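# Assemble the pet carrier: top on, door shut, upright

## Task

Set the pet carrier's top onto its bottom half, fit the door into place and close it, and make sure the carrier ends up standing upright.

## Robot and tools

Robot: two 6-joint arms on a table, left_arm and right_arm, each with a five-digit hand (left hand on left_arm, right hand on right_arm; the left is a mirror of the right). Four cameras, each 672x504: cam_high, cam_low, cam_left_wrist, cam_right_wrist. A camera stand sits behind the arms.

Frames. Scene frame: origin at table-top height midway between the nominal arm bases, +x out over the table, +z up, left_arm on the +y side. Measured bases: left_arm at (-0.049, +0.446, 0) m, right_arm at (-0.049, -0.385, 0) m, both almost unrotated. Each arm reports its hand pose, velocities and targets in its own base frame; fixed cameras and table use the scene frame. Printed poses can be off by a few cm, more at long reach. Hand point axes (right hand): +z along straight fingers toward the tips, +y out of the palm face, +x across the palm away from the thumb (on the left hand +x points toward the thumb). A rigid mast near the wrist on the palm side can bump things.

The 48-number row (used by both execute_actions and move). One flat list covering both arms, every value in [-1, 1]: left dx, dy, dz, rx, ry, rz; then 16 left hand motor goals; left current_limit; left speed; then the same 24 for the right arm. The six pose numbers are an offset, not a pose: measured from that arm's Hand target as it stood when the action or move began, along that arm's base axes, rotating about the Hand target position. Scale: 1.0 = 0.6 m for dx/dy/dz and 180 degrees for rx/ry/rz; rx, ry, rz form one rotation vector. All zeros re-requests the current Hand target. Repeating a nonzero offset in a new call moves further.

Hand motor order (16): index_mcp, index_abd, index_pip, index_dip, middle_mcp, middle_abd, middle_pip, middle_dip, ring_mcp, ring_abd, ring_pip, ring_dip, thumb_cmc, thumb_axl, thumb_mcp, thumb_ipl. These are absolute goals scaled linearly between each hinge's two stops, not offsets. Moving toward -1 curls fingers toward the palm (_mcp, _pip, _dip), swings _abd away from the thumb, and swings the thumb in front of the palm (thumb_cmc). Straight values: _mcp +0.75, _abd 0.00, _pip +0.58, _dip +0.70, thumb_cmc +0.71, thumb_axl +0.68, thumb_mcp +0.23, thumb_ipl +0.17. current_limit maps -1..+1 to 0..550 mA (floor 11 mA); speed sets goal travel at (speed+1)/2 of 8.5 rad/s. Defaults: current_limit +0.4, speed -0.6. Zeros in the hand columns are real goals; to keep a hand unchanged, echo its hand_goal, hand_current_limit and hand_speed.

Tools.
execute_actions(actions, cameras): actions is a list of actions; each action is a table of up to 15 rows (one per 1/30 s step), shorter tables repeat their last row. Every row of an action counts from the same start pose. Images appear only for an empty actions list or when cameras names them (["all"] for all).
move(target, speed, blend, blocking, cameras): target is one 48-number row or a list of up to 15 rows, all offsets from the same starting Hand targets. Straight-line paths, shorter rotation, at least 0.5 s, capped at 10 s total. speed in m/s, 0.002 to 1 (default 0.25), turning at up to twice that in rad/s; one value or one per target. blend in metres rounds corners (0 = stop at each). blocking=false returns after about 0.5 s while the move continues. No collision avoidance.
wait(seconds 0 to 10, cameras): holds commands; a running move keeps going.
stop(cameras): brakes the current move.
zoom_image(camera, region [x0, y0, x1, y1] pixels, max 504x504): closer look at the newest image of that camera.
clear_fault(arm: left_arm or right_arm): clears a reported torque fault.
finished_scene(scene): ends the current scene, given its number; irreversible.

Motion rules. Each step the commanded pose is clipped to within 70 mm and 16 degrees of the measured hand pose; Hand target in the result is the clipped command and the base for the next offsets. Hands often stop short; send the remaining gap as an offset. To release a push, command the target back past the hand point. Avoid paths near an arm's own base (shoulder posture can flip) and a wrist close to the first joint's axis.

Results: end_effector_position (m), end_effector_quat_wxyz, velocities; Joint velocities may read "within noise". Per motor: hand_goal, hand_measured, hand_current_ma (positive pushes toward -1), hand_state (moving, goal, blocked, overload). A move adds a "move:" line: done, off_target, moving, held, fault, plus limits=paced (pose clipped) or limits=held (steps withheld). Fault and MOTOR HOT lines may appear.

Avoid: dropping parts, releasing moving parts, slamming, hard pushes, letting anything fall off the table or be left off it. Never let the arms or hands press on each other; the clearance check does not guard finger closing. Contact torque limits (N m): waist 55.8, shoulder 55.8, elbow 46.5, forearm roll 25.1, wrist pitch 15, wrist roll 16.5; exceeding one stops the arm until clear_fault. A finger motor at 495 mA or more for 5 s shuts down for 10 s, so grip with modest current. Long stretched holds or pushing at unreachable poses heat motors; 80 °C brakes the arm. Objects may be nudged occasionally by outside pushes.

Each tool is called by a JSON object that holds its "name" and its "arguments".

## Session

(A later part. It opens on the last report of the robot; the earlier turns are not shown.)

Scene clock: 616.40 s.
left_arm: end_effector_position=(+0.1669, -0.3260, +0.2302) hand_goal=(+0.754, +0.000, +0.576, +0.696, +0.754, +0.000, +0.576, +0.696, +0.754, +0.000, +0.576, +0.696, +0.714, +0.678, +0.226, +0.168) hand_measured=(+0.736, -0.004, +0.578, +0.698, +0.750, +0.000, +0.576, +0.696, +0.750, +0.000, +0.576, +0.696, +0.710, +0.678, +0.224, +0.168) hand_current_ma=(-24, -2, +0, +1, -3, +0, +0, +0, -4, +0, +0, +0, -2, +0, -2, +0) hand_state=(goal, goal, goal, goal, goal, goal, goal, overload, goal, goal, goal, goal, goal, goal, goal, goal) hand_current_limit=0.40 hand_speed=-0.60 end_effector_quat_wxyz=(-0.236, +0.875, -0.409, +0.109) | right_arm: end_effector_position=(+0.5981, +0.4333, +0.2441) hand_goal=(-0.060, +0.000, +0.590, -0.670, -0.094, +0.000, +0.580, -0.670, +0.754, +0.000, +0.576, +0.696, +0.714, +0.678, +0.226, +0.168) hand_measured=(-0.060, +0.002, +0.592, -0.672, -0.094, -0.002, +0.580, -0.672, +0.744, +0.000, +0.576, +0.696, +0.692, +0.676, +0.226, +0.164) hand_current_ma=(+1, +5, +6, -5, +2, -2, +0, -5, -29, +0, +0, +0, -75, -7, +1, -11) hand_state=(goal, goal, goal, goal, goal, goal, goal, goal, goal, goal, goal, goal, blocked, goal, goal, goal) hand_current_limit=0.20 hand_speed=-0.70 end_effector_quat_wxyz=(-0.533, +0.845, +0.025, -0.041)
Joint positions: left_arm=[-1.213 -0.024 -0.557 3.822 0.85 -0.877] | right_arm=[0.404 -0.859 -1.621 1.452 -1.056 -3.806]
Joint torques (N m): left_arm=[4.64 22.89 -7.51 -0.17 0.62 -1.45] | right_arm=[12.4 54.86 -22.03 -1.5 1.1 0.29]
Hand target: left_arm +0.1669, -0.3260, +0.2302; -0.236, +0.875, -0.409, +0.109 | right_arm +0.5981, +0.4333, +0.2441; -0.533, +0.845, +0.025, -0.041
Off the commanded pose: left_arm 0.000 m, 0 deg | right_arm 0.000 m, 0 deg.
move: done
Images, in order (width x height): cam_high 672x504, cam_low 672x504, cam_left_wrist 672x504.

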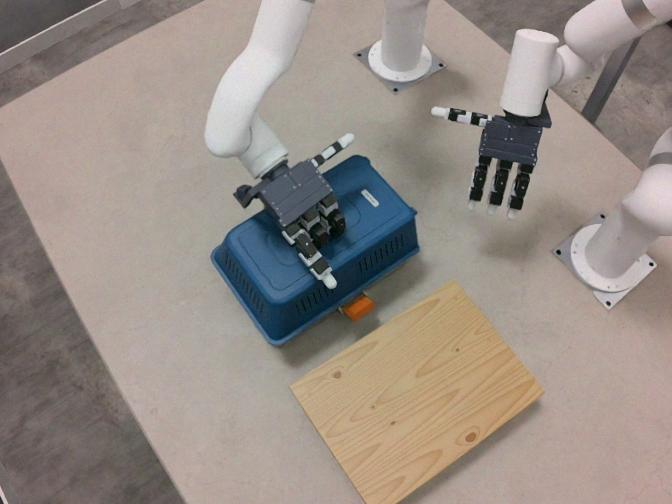

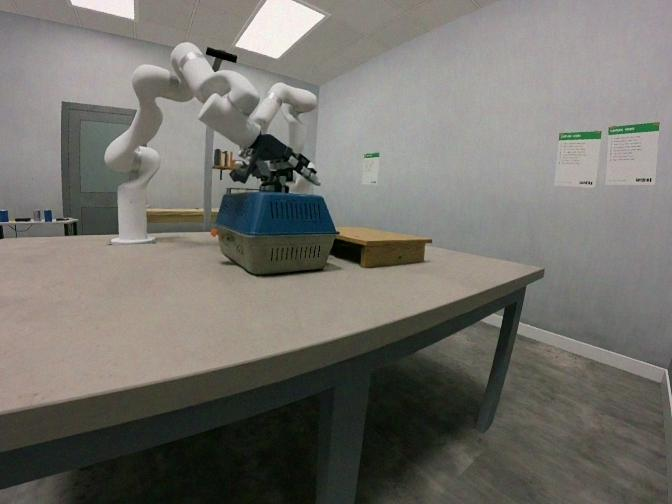

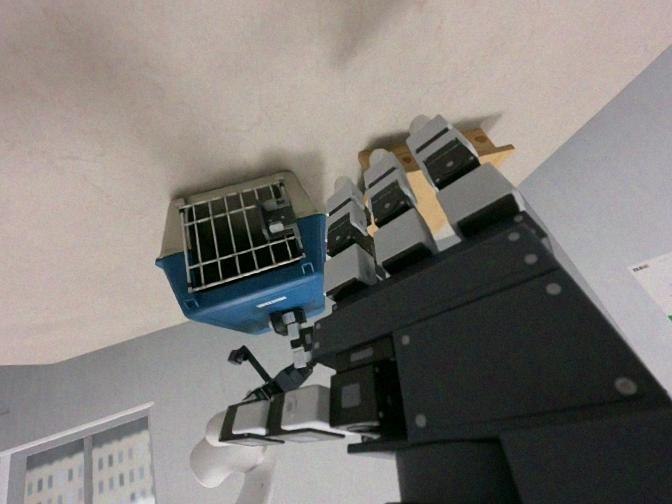

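{"name": "move", "arguments": {"target": [0,0,0,0,0,0,0.754,0,0.576,0.696,0.754,0,0.576,0.696,0.754,0,0.576,0.696,0.714,0.678,0.226,0.168,0.4,-0.6,-0.0037,0.0331,0,0,0,0,-0.06,0,0.59,-0.67,-0.095,0,0.58,-0.67,0.753,0,0.576,0.696,0.714,0.678,0.226,0.168,0.2,-0.7], "speed": 0.04, "cameras": ["cam_low","cam_high","cam_left_wrist"]}}

{"name": "zoom_image", "arguments": {"camera": "cam_low", "region": [205, 115, 345, 255]}}

{"name": "zoom_image", "arguments": {"camera": "cam_left_wrist", "region": [120, 140, 360, 440]}}

Scene clock: 621.37 s.
left_arm: end_effector_position=(+0.1669, -0.3260, +0.2302) hand_goal=(+0.754, +0.000, +0.576, +0.696, +0.754, +0.000, +0.576, +0.696, +0.754, +0.000, +0.576, +0.696, +0.714, +0.678, +0.226, +0.168) hand_measured=(+0.736, -0.004, +0.578, +0.698, +0.750, +0.000, +0.576, +0.696, +0.750, +0.000, +0.576, +0.696, +0.710, +0.678, +0.224, +0.168) hand_current_ma=(-24, -2, +0, +1, -3, +0, +0, +0, -4, +0, +0, +0, -2, +0, -2, +0) hand_state=(goal, goal, goal, goal, goal, goal, goal, overload, goal, goal, goal, goal, goal, goal, goal, goal) hand_current_limit=0.40 hand_speed=-0.60 end_effector_quat_wxyz=(-0.236, +0.875, -0.409, +0.109) | right_arm: end_effector_position=(+0.5959, +0.4531, +0.2441) hand_goal=(-0.060, +0.000, +0.590, -0.670, -0.094, +0.000, +0.580, -0.670, +0.754, +0.000, +0.576, +0.696, +0.714, +0.678, +0.226, +0.168) hand_measured=(-0.060, +0.002, +0.592, -0.672, -0.094, -0.002, +0.580, -0.672, +0.744, +0.000, +0.576, +0.696, +0.692, +0.676, +0.226, +0.164) hand_current_ma=(+1, +5, +6, -5, +1, -2, +0, -5, -29, +0, +0, +0, -75, -7, +0, -11) hand_state=(goal, goal, goal, goal, goal, goal, goal, goal, goal, goal, goal, goal, blocked, goal, goal, goal) hand_current_limit=0.20 hand_speed=-0.70 end_effector_quat_wxyz=(-0.533, +0.845, +0.025, -0.041)
Joint positions: left_arm=[-1.213 -0.024 -0.557 3.822 0.85 -0.877] | right_arm=[0.431 -0.874 -1.647 1.464 -1.039 -3.791]
Joint torques (N m): left_arm=[5.12 24.11 -7.65 -0.23 0.48 -1.58] | right_arm=[14.36 43.46 -22.53 2.21 1.17 1.25]
Hand target: left_arm +0.1669, -0.3260, +0.2302; -0.236, +0.875, -0.409, +0.109 | right_arm +0.5959, +0.4531, +0.2441; -0.533, +0.845, +0.025, -0.041
Off the commanded pose: left_arm 0.000 m, 0 deg | right_arm 0.000 m, 0 deg.
move: done
Images, in order (width x height): cam_high 672x504, cam_low 672x504, cam_left_wrist 672x504.

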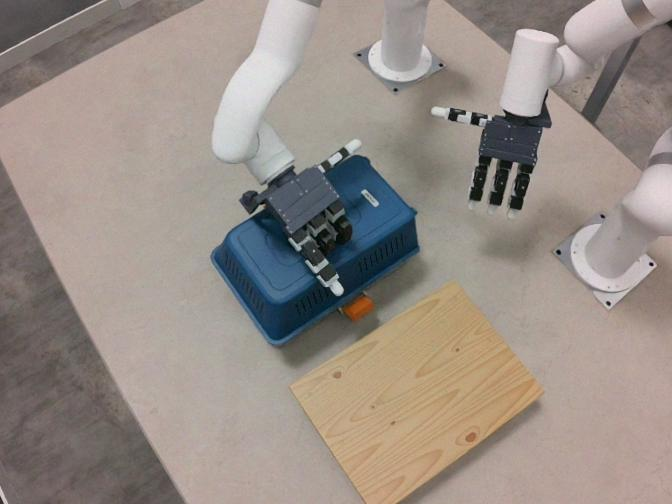

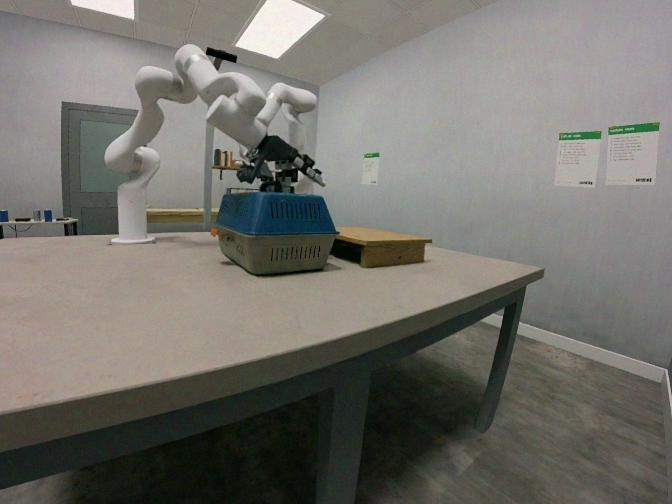

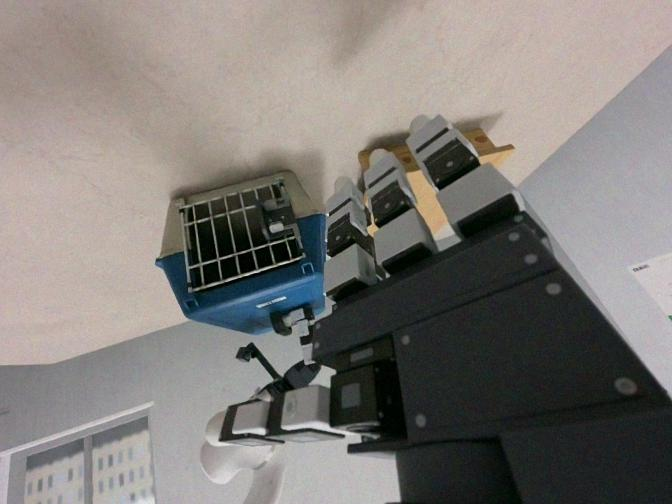

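Scaled by 3.600 from the camera's 672x504 image, which has a finer 960x720 frame.

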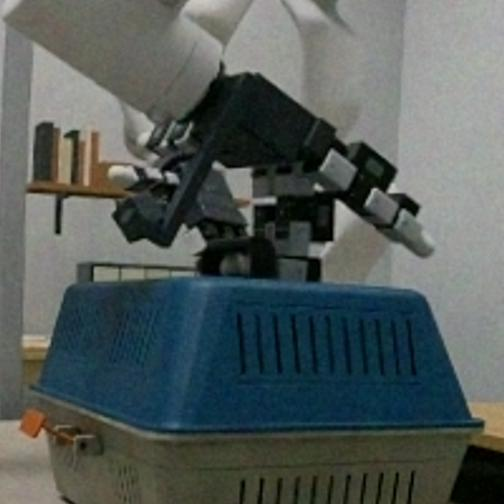

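Scaled by 1.680 from the camera's 672x504 image, which has a finer 960x720 frame.

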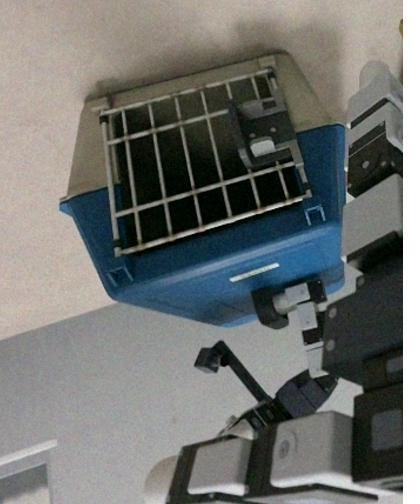

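{"name": "move", "arguments": {"target": [0,0,0,0,0,0,0.754,0,0.576,0.696,0.754,0,0.576,0.696,0.754,0,0.576,0.696,0.714,0.678,0.226,0.168,0.4,-0.6,-0.0073,0.0663,0.0008,0,0,0,-0.06,0,0.59,-0.67,-0.095,0,0.58,-0.67,0.753,0,0.576,0.696,0.714,0.678,0.226,0.168,0.2,-0.7], "speed": 0.05, "cameras": ["cam_low","cam_high","cam_left_wrist"]}}

{"name": "zoom_image", "arguments": {"camera": "cam_low", "region": [205, 115, 345, 255]}}

{"name": "zoom_image", "arguments": {"camera": "cam_left_wrist", "region": [160, 240, 360, 440]}}

Scene clock: 625.53 s.
left_arm: end_effector_position=(+0.1669, -0.3260, +0.2302) hand_goal=(+0.754, +0.000, +0.576, +0.696, +0.754, +0.000, +0.576, +0.696, +0.754, +0.000, +0.576, +0.696, +0.714, +0.678, +0.226, +0.168) hand_measured=(+0.736, -0.004, +0.578, +0.698, +0.750, +0.000, +0.576, +0.696, +0.750, +0.000, +0.576, +0.696, +0.710, +0.678, +0.224, +0.168) hand_current_ma=(-24, -2, +0, +1, -3, +0, +0, +0, -4, +0, +0, +0, -2, +0, -2, +0) hand_state=(goal, goal, goal, goal, goal, goal, goal, overload, goal, goal, goal, goal, goal, goal, goal, goal) hand_current_limit=0.40 hand_speed=-0.60 end_effector_quat_wxyz=(-0.236, +0.875, -0.409, +0.109) | right_arm: end_effector_position=(+0.5915, +0.4929, +0.2446) hand_goal=(-0.060, +0.000, +0.590, -0.670, -0.094, +0.000, +0.580, -0.670, +0.754, +0.000, +0.576, +0.696, +0.714, +0.678, +0.226, +0.168) hand_measured=(-0.060, +0.002, +0.592, -0.672, -0.094, -0.002, +0.580, -0.672, +0.744, +0.000, +0.576, +0.696, +0.692, +0.676, +0.226, +0.164) hand_current_ma=(+1, +5, +6, -5, +1, -2, +0, -5, -29, +0, +0, +0, -75, -7, +0, -11) hand_state=(goal, goal, goal, goal, goal, goal, goal, goal, goal, goal, goal, goal, blocked, goal, goal, goal) hand_current_limit=0.20 hand_speed=-0.70 end_effector_quat_wxyz=(-0.533, +0.845, +0.025, -0.041)
Joint positions: left_arm=[-1.213 -0.024 -0.557 3.822 0.85 -0.877] | right_arm=[0.484 -0.908 -1.708 1.482 -1.004 -3.755]
Joint torques (N m): left_arm=[5.54 23.68 -8 0.12 -0.05 -1.44] | right_arm=[13.78 46.25 -22.96 2.68 1.11 1.2]
Hand target: left_arm +0.1669, -0.3260, +0.2302; -0.236, +0.875, -0.409, +0.109 | right_arm +0.5915, +0.4929, +0.2446; -0.533, +0.845, +0.025, -0.041
Off the commanded pose: left_arm 0.000 m, 0 deg | right_arm 0.000 m, 0 deg.
move: done
Images, in order (width x height): cam_high 672x504, cam_low 672x504, cam_left_wrist 672x504.

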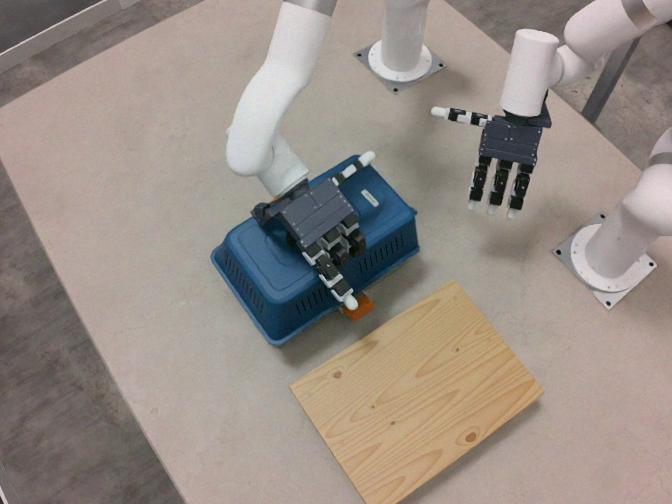

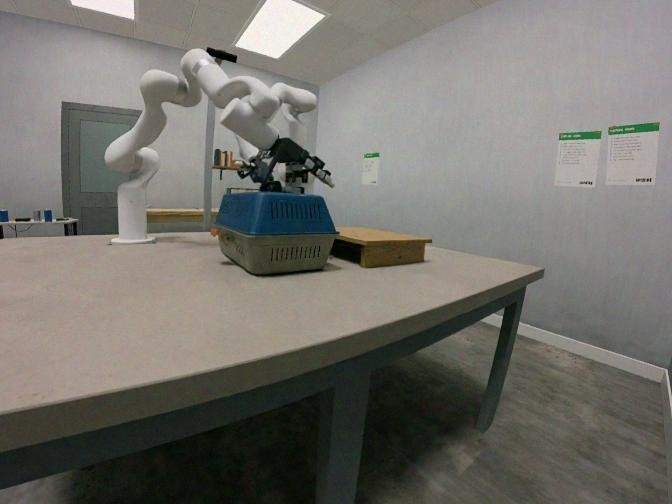

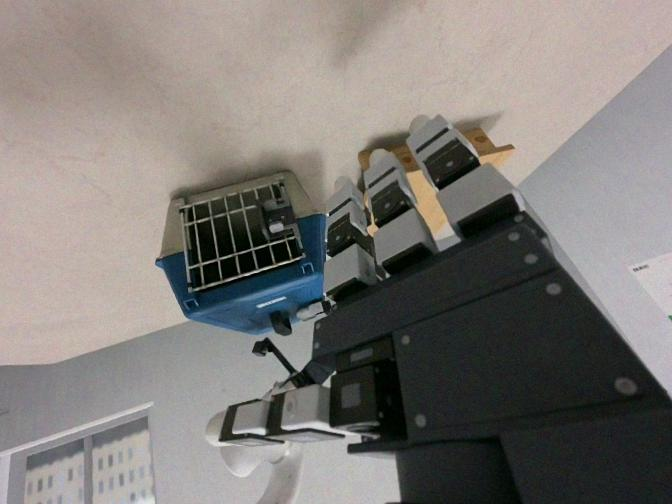

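Scaled by 3.600 from the camera's 672x504 image, which has a finer 960x720 frame.

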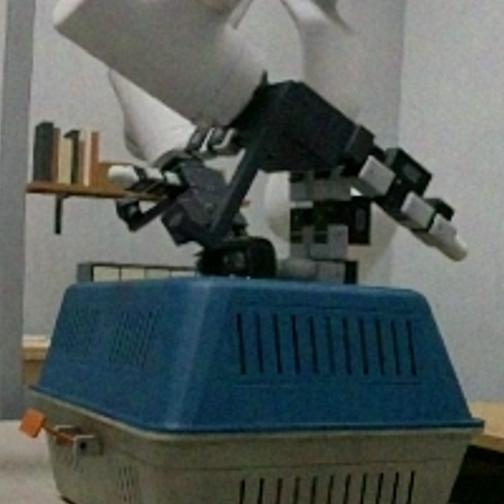

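Scaled by 2.520 from the camera's 672x504 image, which has a finer 960x720 frame.

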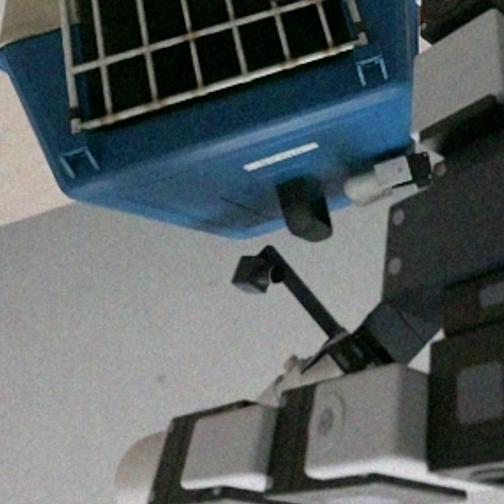

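{"name": "move", "arguments": {"target": [0,0,0,0,0,0,0.754,0,0.576,0.696,0.754,0,0.576,0.696,0.754,0,0.576,0.696,0.714,0.678,0.226,0.168,0.4,-0.6,-0.0033,0.03,0.005,0,0,0,-0.06,0,0.59,-0.67,-0.095,0,0.58,-0.67,0.753,0,0.576,0.696,0.714,0.678,0.226,0.168,0.2,-0.7], "speed": 0.04, "cameras": ["cam_low","cam_left_wrist"]}}

{"name": "zoom_image", "arguments": {"camera": "cam_low", "region": [205, 115, 345, 255]}}

{"name": "zoom_image", "arguments": {"camera": "cam_left_wrist", "region": [160, 240, 360, 440]}}

Scene clock: 630.37 s.
left_arm: end_effector_position=(+0.1669, -0.3260, +0.2302) hand_goal=(+0.754, +0.000, +0.576, +0.696, +0.754, +0.000, +0.576, +0.696, +0.754, +0.000, +0.576, +0.696, +0.714, +0.678, +0.226, +0.168) hand_measured=(+0.736, -0.004, +0.578, +0.698, +0.750, +0.000, +0.576, +0.696, +0.750, +0.000, +0.576, +0.696, +0.710, +0.678, +0.224, +0.168) hand_current_ma=(-24, -2, +0, +1, -3, +0, +0, +0, -4, +0, +0, +0, -2, +0, -2, +0) hand_state=(goal, goal, goal, goal, goal, goal, goal, overload, goal, goal, goal, goal, goal, goal, goal, goal) hand_current_limit=0.40 hand_speed=-0.60 end_effector_quat_wxyz=(-0.236, +0.875, -0.409, +0.109) | right_arm: end_effector_position=(+0.5895, +0.5109, +0.2476) hand_goal=(-0.060, +0.000, +0.590, -0.670, -0.094, +0.000, +0.580, -0.670, +0.754, +0.000, +0.576, +0.696, +0.714, +0.678, +0.226, +0.168) hand_measured=(-0.060, +0.002, +0.592, -0.672, -0.094, -0.002, +0.580, -0.672, +0.744, +0.000, +0.576, +0.696, +0.692, +0.676, +0.226, +0.164) hand_current_ma=(+0, +5, +6, -5, +1, -2, +0, -5, -29, +0, +0, +0, -75, -7, +0, -11) hand_state=(goal, goal, goal, goal, goal, goal, goal, goal, goal, goal, goal, goal, blocked, goal, goal, goal) hand_current_limit=0.20 hand_speed=-0.70 end_effector_quat_wxyz=(-0.533, +0.845, +0.025, -0.041)
Joint positions: left_arm=[-1.213 -0.024 -0.557 3.822 0.85 -0.877] | right_arm=[0.507 -0.923 -1.741 1.486 -0.989 -3.732]
Joint torques (N m): left_arm=[5.2 24.21 -8.06 0.35 -0.17 -1.51] | right_arm=[12.24 45.57 -22.86 2.28 1.07 1.31]
Hand target: left_arm +0.1669, -0.3260, +0.2302; -0.236, +0.875, -0.409, +0.109 | right_arm +0.5895, +0.5109, +0.2476; -0.533, +0.845, +0.025, -0.041
Off the commanded pose: left_arm 0.000 m, 0 deg | right_arm 0.000 m, 0 deg.
move: done
Images, in order (width x height): cam_low 672x504, cam_left_wrist 672x504.

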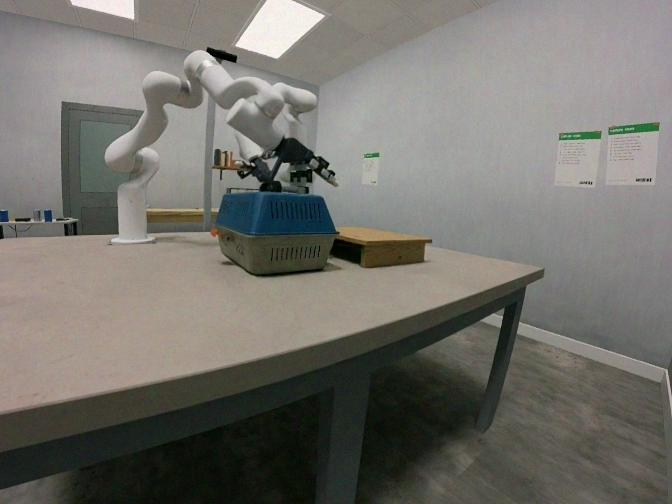

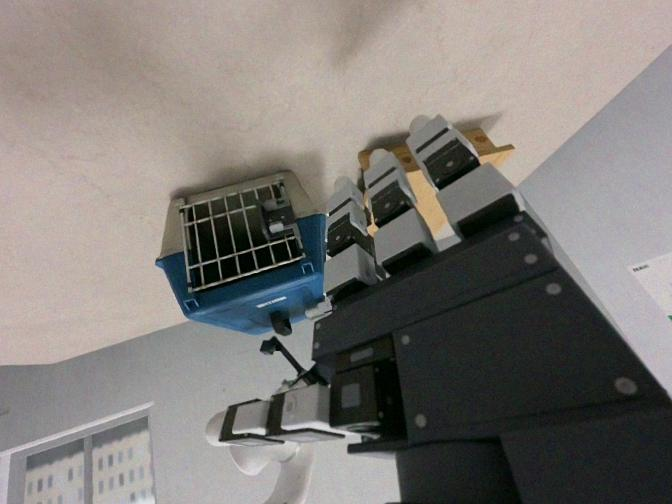

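Scaled by 3.600 from the camera's 672x504 image, which has a finer 960x720 frame.

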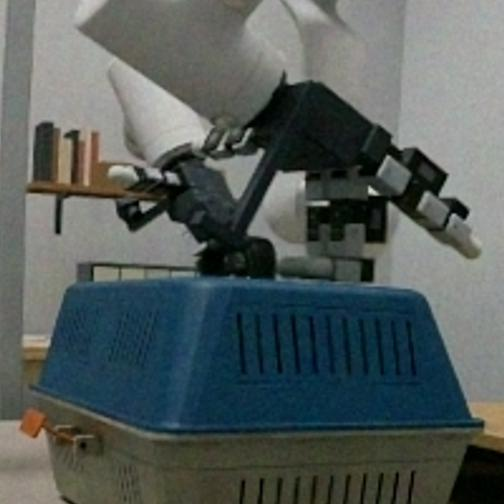

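Scaled by 2.520 from the camera's 672x504 image, which has a finer 960x720 frame.

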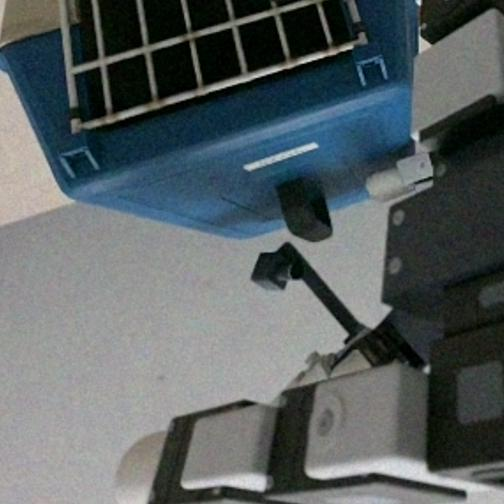

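{"name": "move", "arguments": {"target": [[0,0,0,0,0,0,0.754,0,0.576,0.696,0.754,0,0.576,0.696,0.754,0,0.576,0.696,0.714,0.678,0.226,0.168,0.4,-0.6,0,0,0.06,0,0,0,-0.06,0,0.59,-0.67,-0.095,0,0.58,-0.67,0.753,0,0.576,0.696,0.714,0.678,0.226,0.168,0.2,-0.7],[0,0,0,0,0,0,0.754,0,0.576,0.696,0.754,0,0.576,0.696,0.754,0,0.576,0.696,0.714,0.678,0.226,0.168,0.4,-0.6,0,0,0.25,0,0,0,-0.06,0,0.59,-0.67,-0.095,0,0.58,-0.67,0.753,0,0.576,0.696,0.714,0.678,0.226,0.168,0.2,-0.7],[0,0,0,0,0,0,0.754,0,0.576,0.696,0.754,0,0.576,0.696,0.754,0,0.576,0.696,0.714,0.678,0.226,0.168,0.4,-0.6,0,-0.6,0.25,0,0,0,-0.06,0,0.59,-0.67,-0.095,0,0.58,-0.67,0.753,0,0.576,0.696,0.714,0.678,0.226,0.168,0.2,-0.7]], "speed": [0.05,0.15,0.2], "blend": [0.01,0.03,0], "cameras": ["cam_low","cam_left_wrist","cam_high"]}}

{"name": "zoom_image", "arguments": {"camera": "cam_low", "region": [205, 155, 345, 285]}}

{"name": "zoom_image", "arguments": {"camera": "cam_left_wrist", "region": [140, 160, 360, 360]}}

{"name": "zoom_image", "arguments": {"camera": "cam_high", "region": [190, 130, 440, 370]}}

Scene clock: 639.30 s.
left_arm: end_effector_position=(+0.1669, -0.3260, +0.2302) hand_goal=(+0.754, +0.000, +0.576, +0.696, +0.754, +0.000, +0.576, +0.696, +0.754, +0.000, +0.576, +0.696, +0.714, +0.678, +0.226, +0.168) hand_measured=(+0.736, -0.004, +0.578, +0.698, +0.750, +0.000, +0.576, +0.696, +0.750, +0.000, +0.576, +0.696, +0.710, +0.678, +0.224, +0.168) hand_current_ma=(-24, -2, +0, +1, -3, +0, +0, +0, -4, +0, +0, +0, -2, +0, -2, +0) hand_state=(goal, goal, goal, goal, goal, goal, goal, overload, goal, goal, goal, goal, goal, goal, goal, goal) hand_current_limit=0.40 hand_speed=-0.60 end_effector_quat_wxyz=(-0.236, +0.875, -0.409, +0.109) | right_arm: end_effector_position=(+0.5895, +0.1510, +0.3976) hand_goal=(-0.060, +0.000, +0.590, -0.670, -0.094, +0.000, +0.580, -0.670, +0.754, +0.000, +0.576, +0.696, +0.714, +0.678, +0.226, +0.168) hand_measured=(-0.060, +0.002, +0.592, -0.672, -0.094, -0.002, +0.580, -0.672, +0.744, +0.000, +0.576, +0.696, +0.694, +0.676, +0.226, +0.166) hand_current_ma=(-1, +5, +6, -5, +0, -2, +0, -5, -29, +0, +0, +0, -72, -7, +0, -10) hand_state=(goal, goal, goal, goal, goal, goal, goal, goal, goal, goal, goal, goal, blocked, goal, goal, goal) hand_current_limit=0.20 hand_speed=-0.70 end_effector_quat_wxyz=(-0.533, +0.845, +0.025, -0.041)
Joint positions: left_arm=[-1.213 -0.024 -0.557 3.822 0.85 -0.877] | right_arm=[-0.013 -0.541 -1.48 1.144 -1.404 -3.718]
Joint torques (N m): left_arm=[3.33 23.81 -7.28 0.46 -0.75 -1.58] | right_arm=[-12.36 38.4 -22.4 -1.11 -2.44 -0.89]
Hand target: left_arm +0.1669, -0.3260, +0.2302; -0.236, +0.875, -0.409, +0.109 | right_arm +0.5895, +0.1509, +0.3976; -0.533, +0.845, +0.025, -0.041
Off the commanded pose: left_arm 0.000 m, 0 deg | right_arm 0.000 m, 0 deg.
move: done
Images, in order (width x height): cam_high 672x504, cam_low 672x504, cam_left_wrist 672x504.

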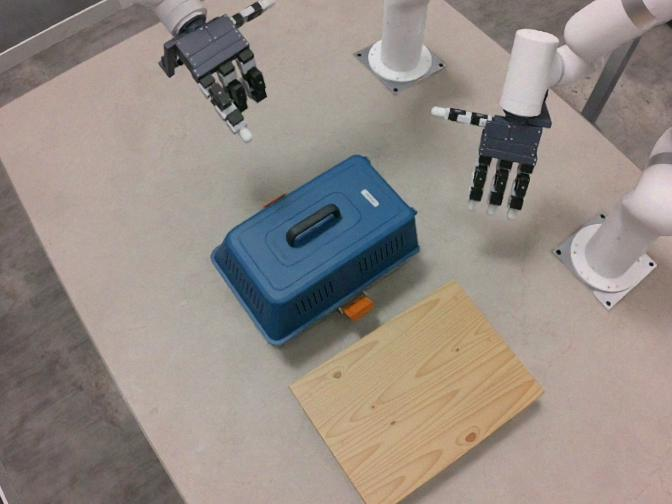

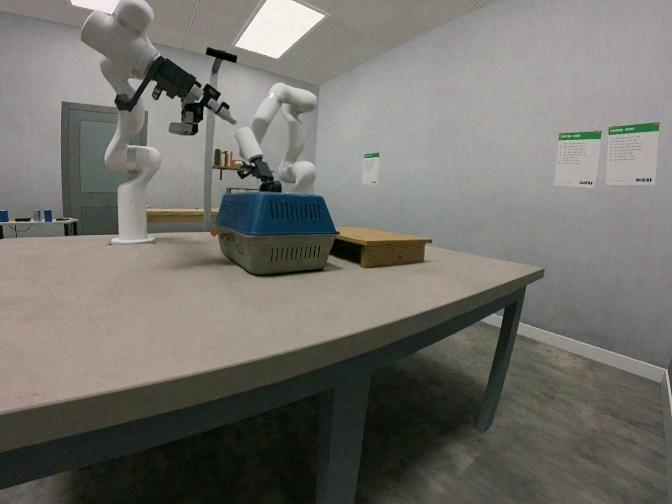

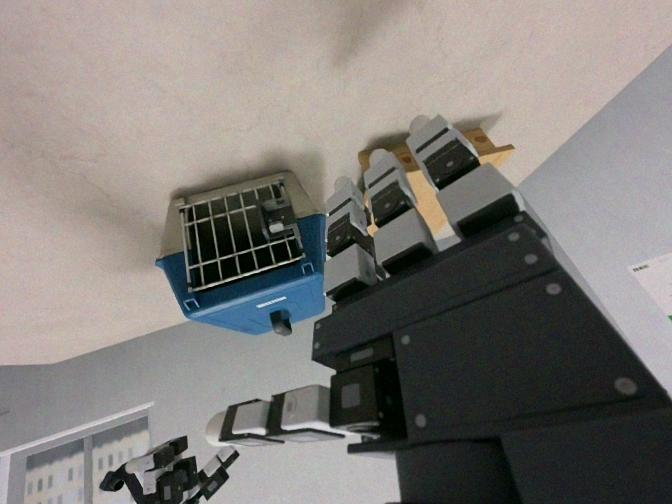

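Scaled by 3.600 from the camera's 672x504 image, which has a finer 960x720 frame.

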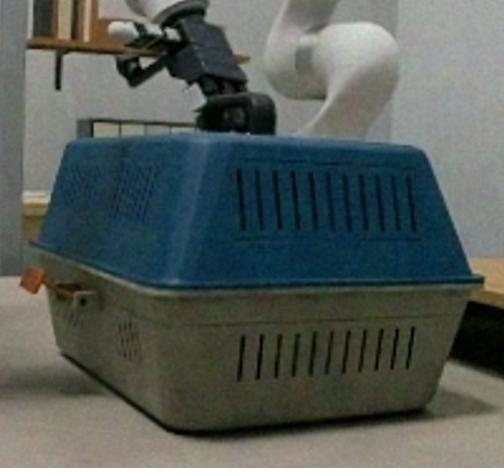

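Scaled by 2.291 from the camera's 672x504 image, which has a finer 960x720 frame.

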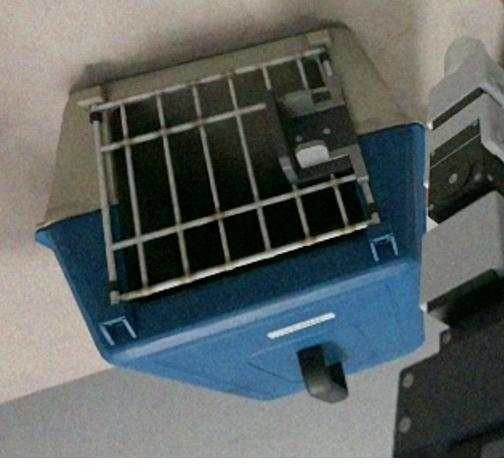

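Scaled by 2.016 from the camera's 672x504 image, which has a finer 960x720 frame.

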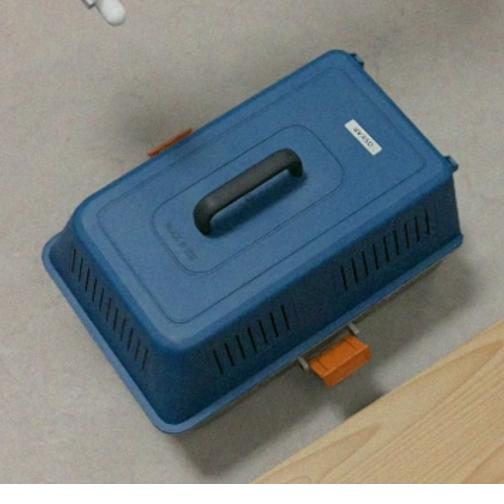

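{"name": "zoom_image", "arguments": {"camera": "cam_left_wrist", "region": [165, 260, 225, 320]}}

{"name": "zoom_image", "arguments": {"camera": "cam_left_wrist", "region": [275, 230, 335, 290]}}

Scaled by 8.400 from the camera's 672x504 image, which has a finer 960x720 frame.

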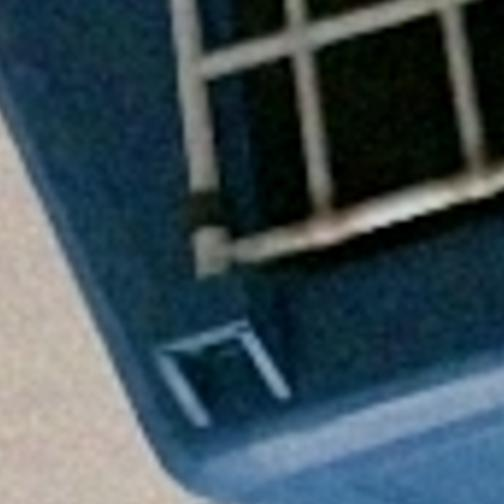

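Scaled by 8.400 from the camera's 672x504 image, which has a finer 960x720 frame.

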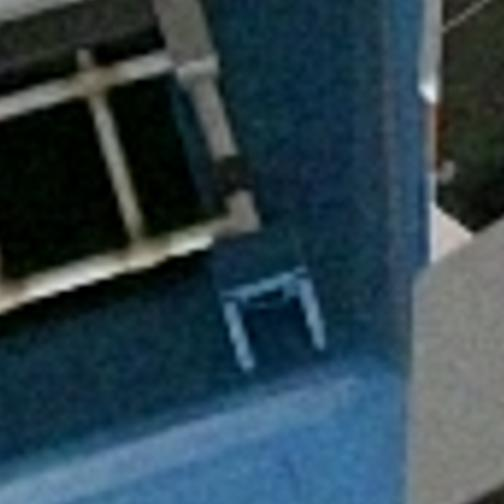

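Both door pins are captured in the lugs and the top is fully seated.

{"name": "finished_scene", "arguments": {"scene": 2}}

The scene is finished: the task was done.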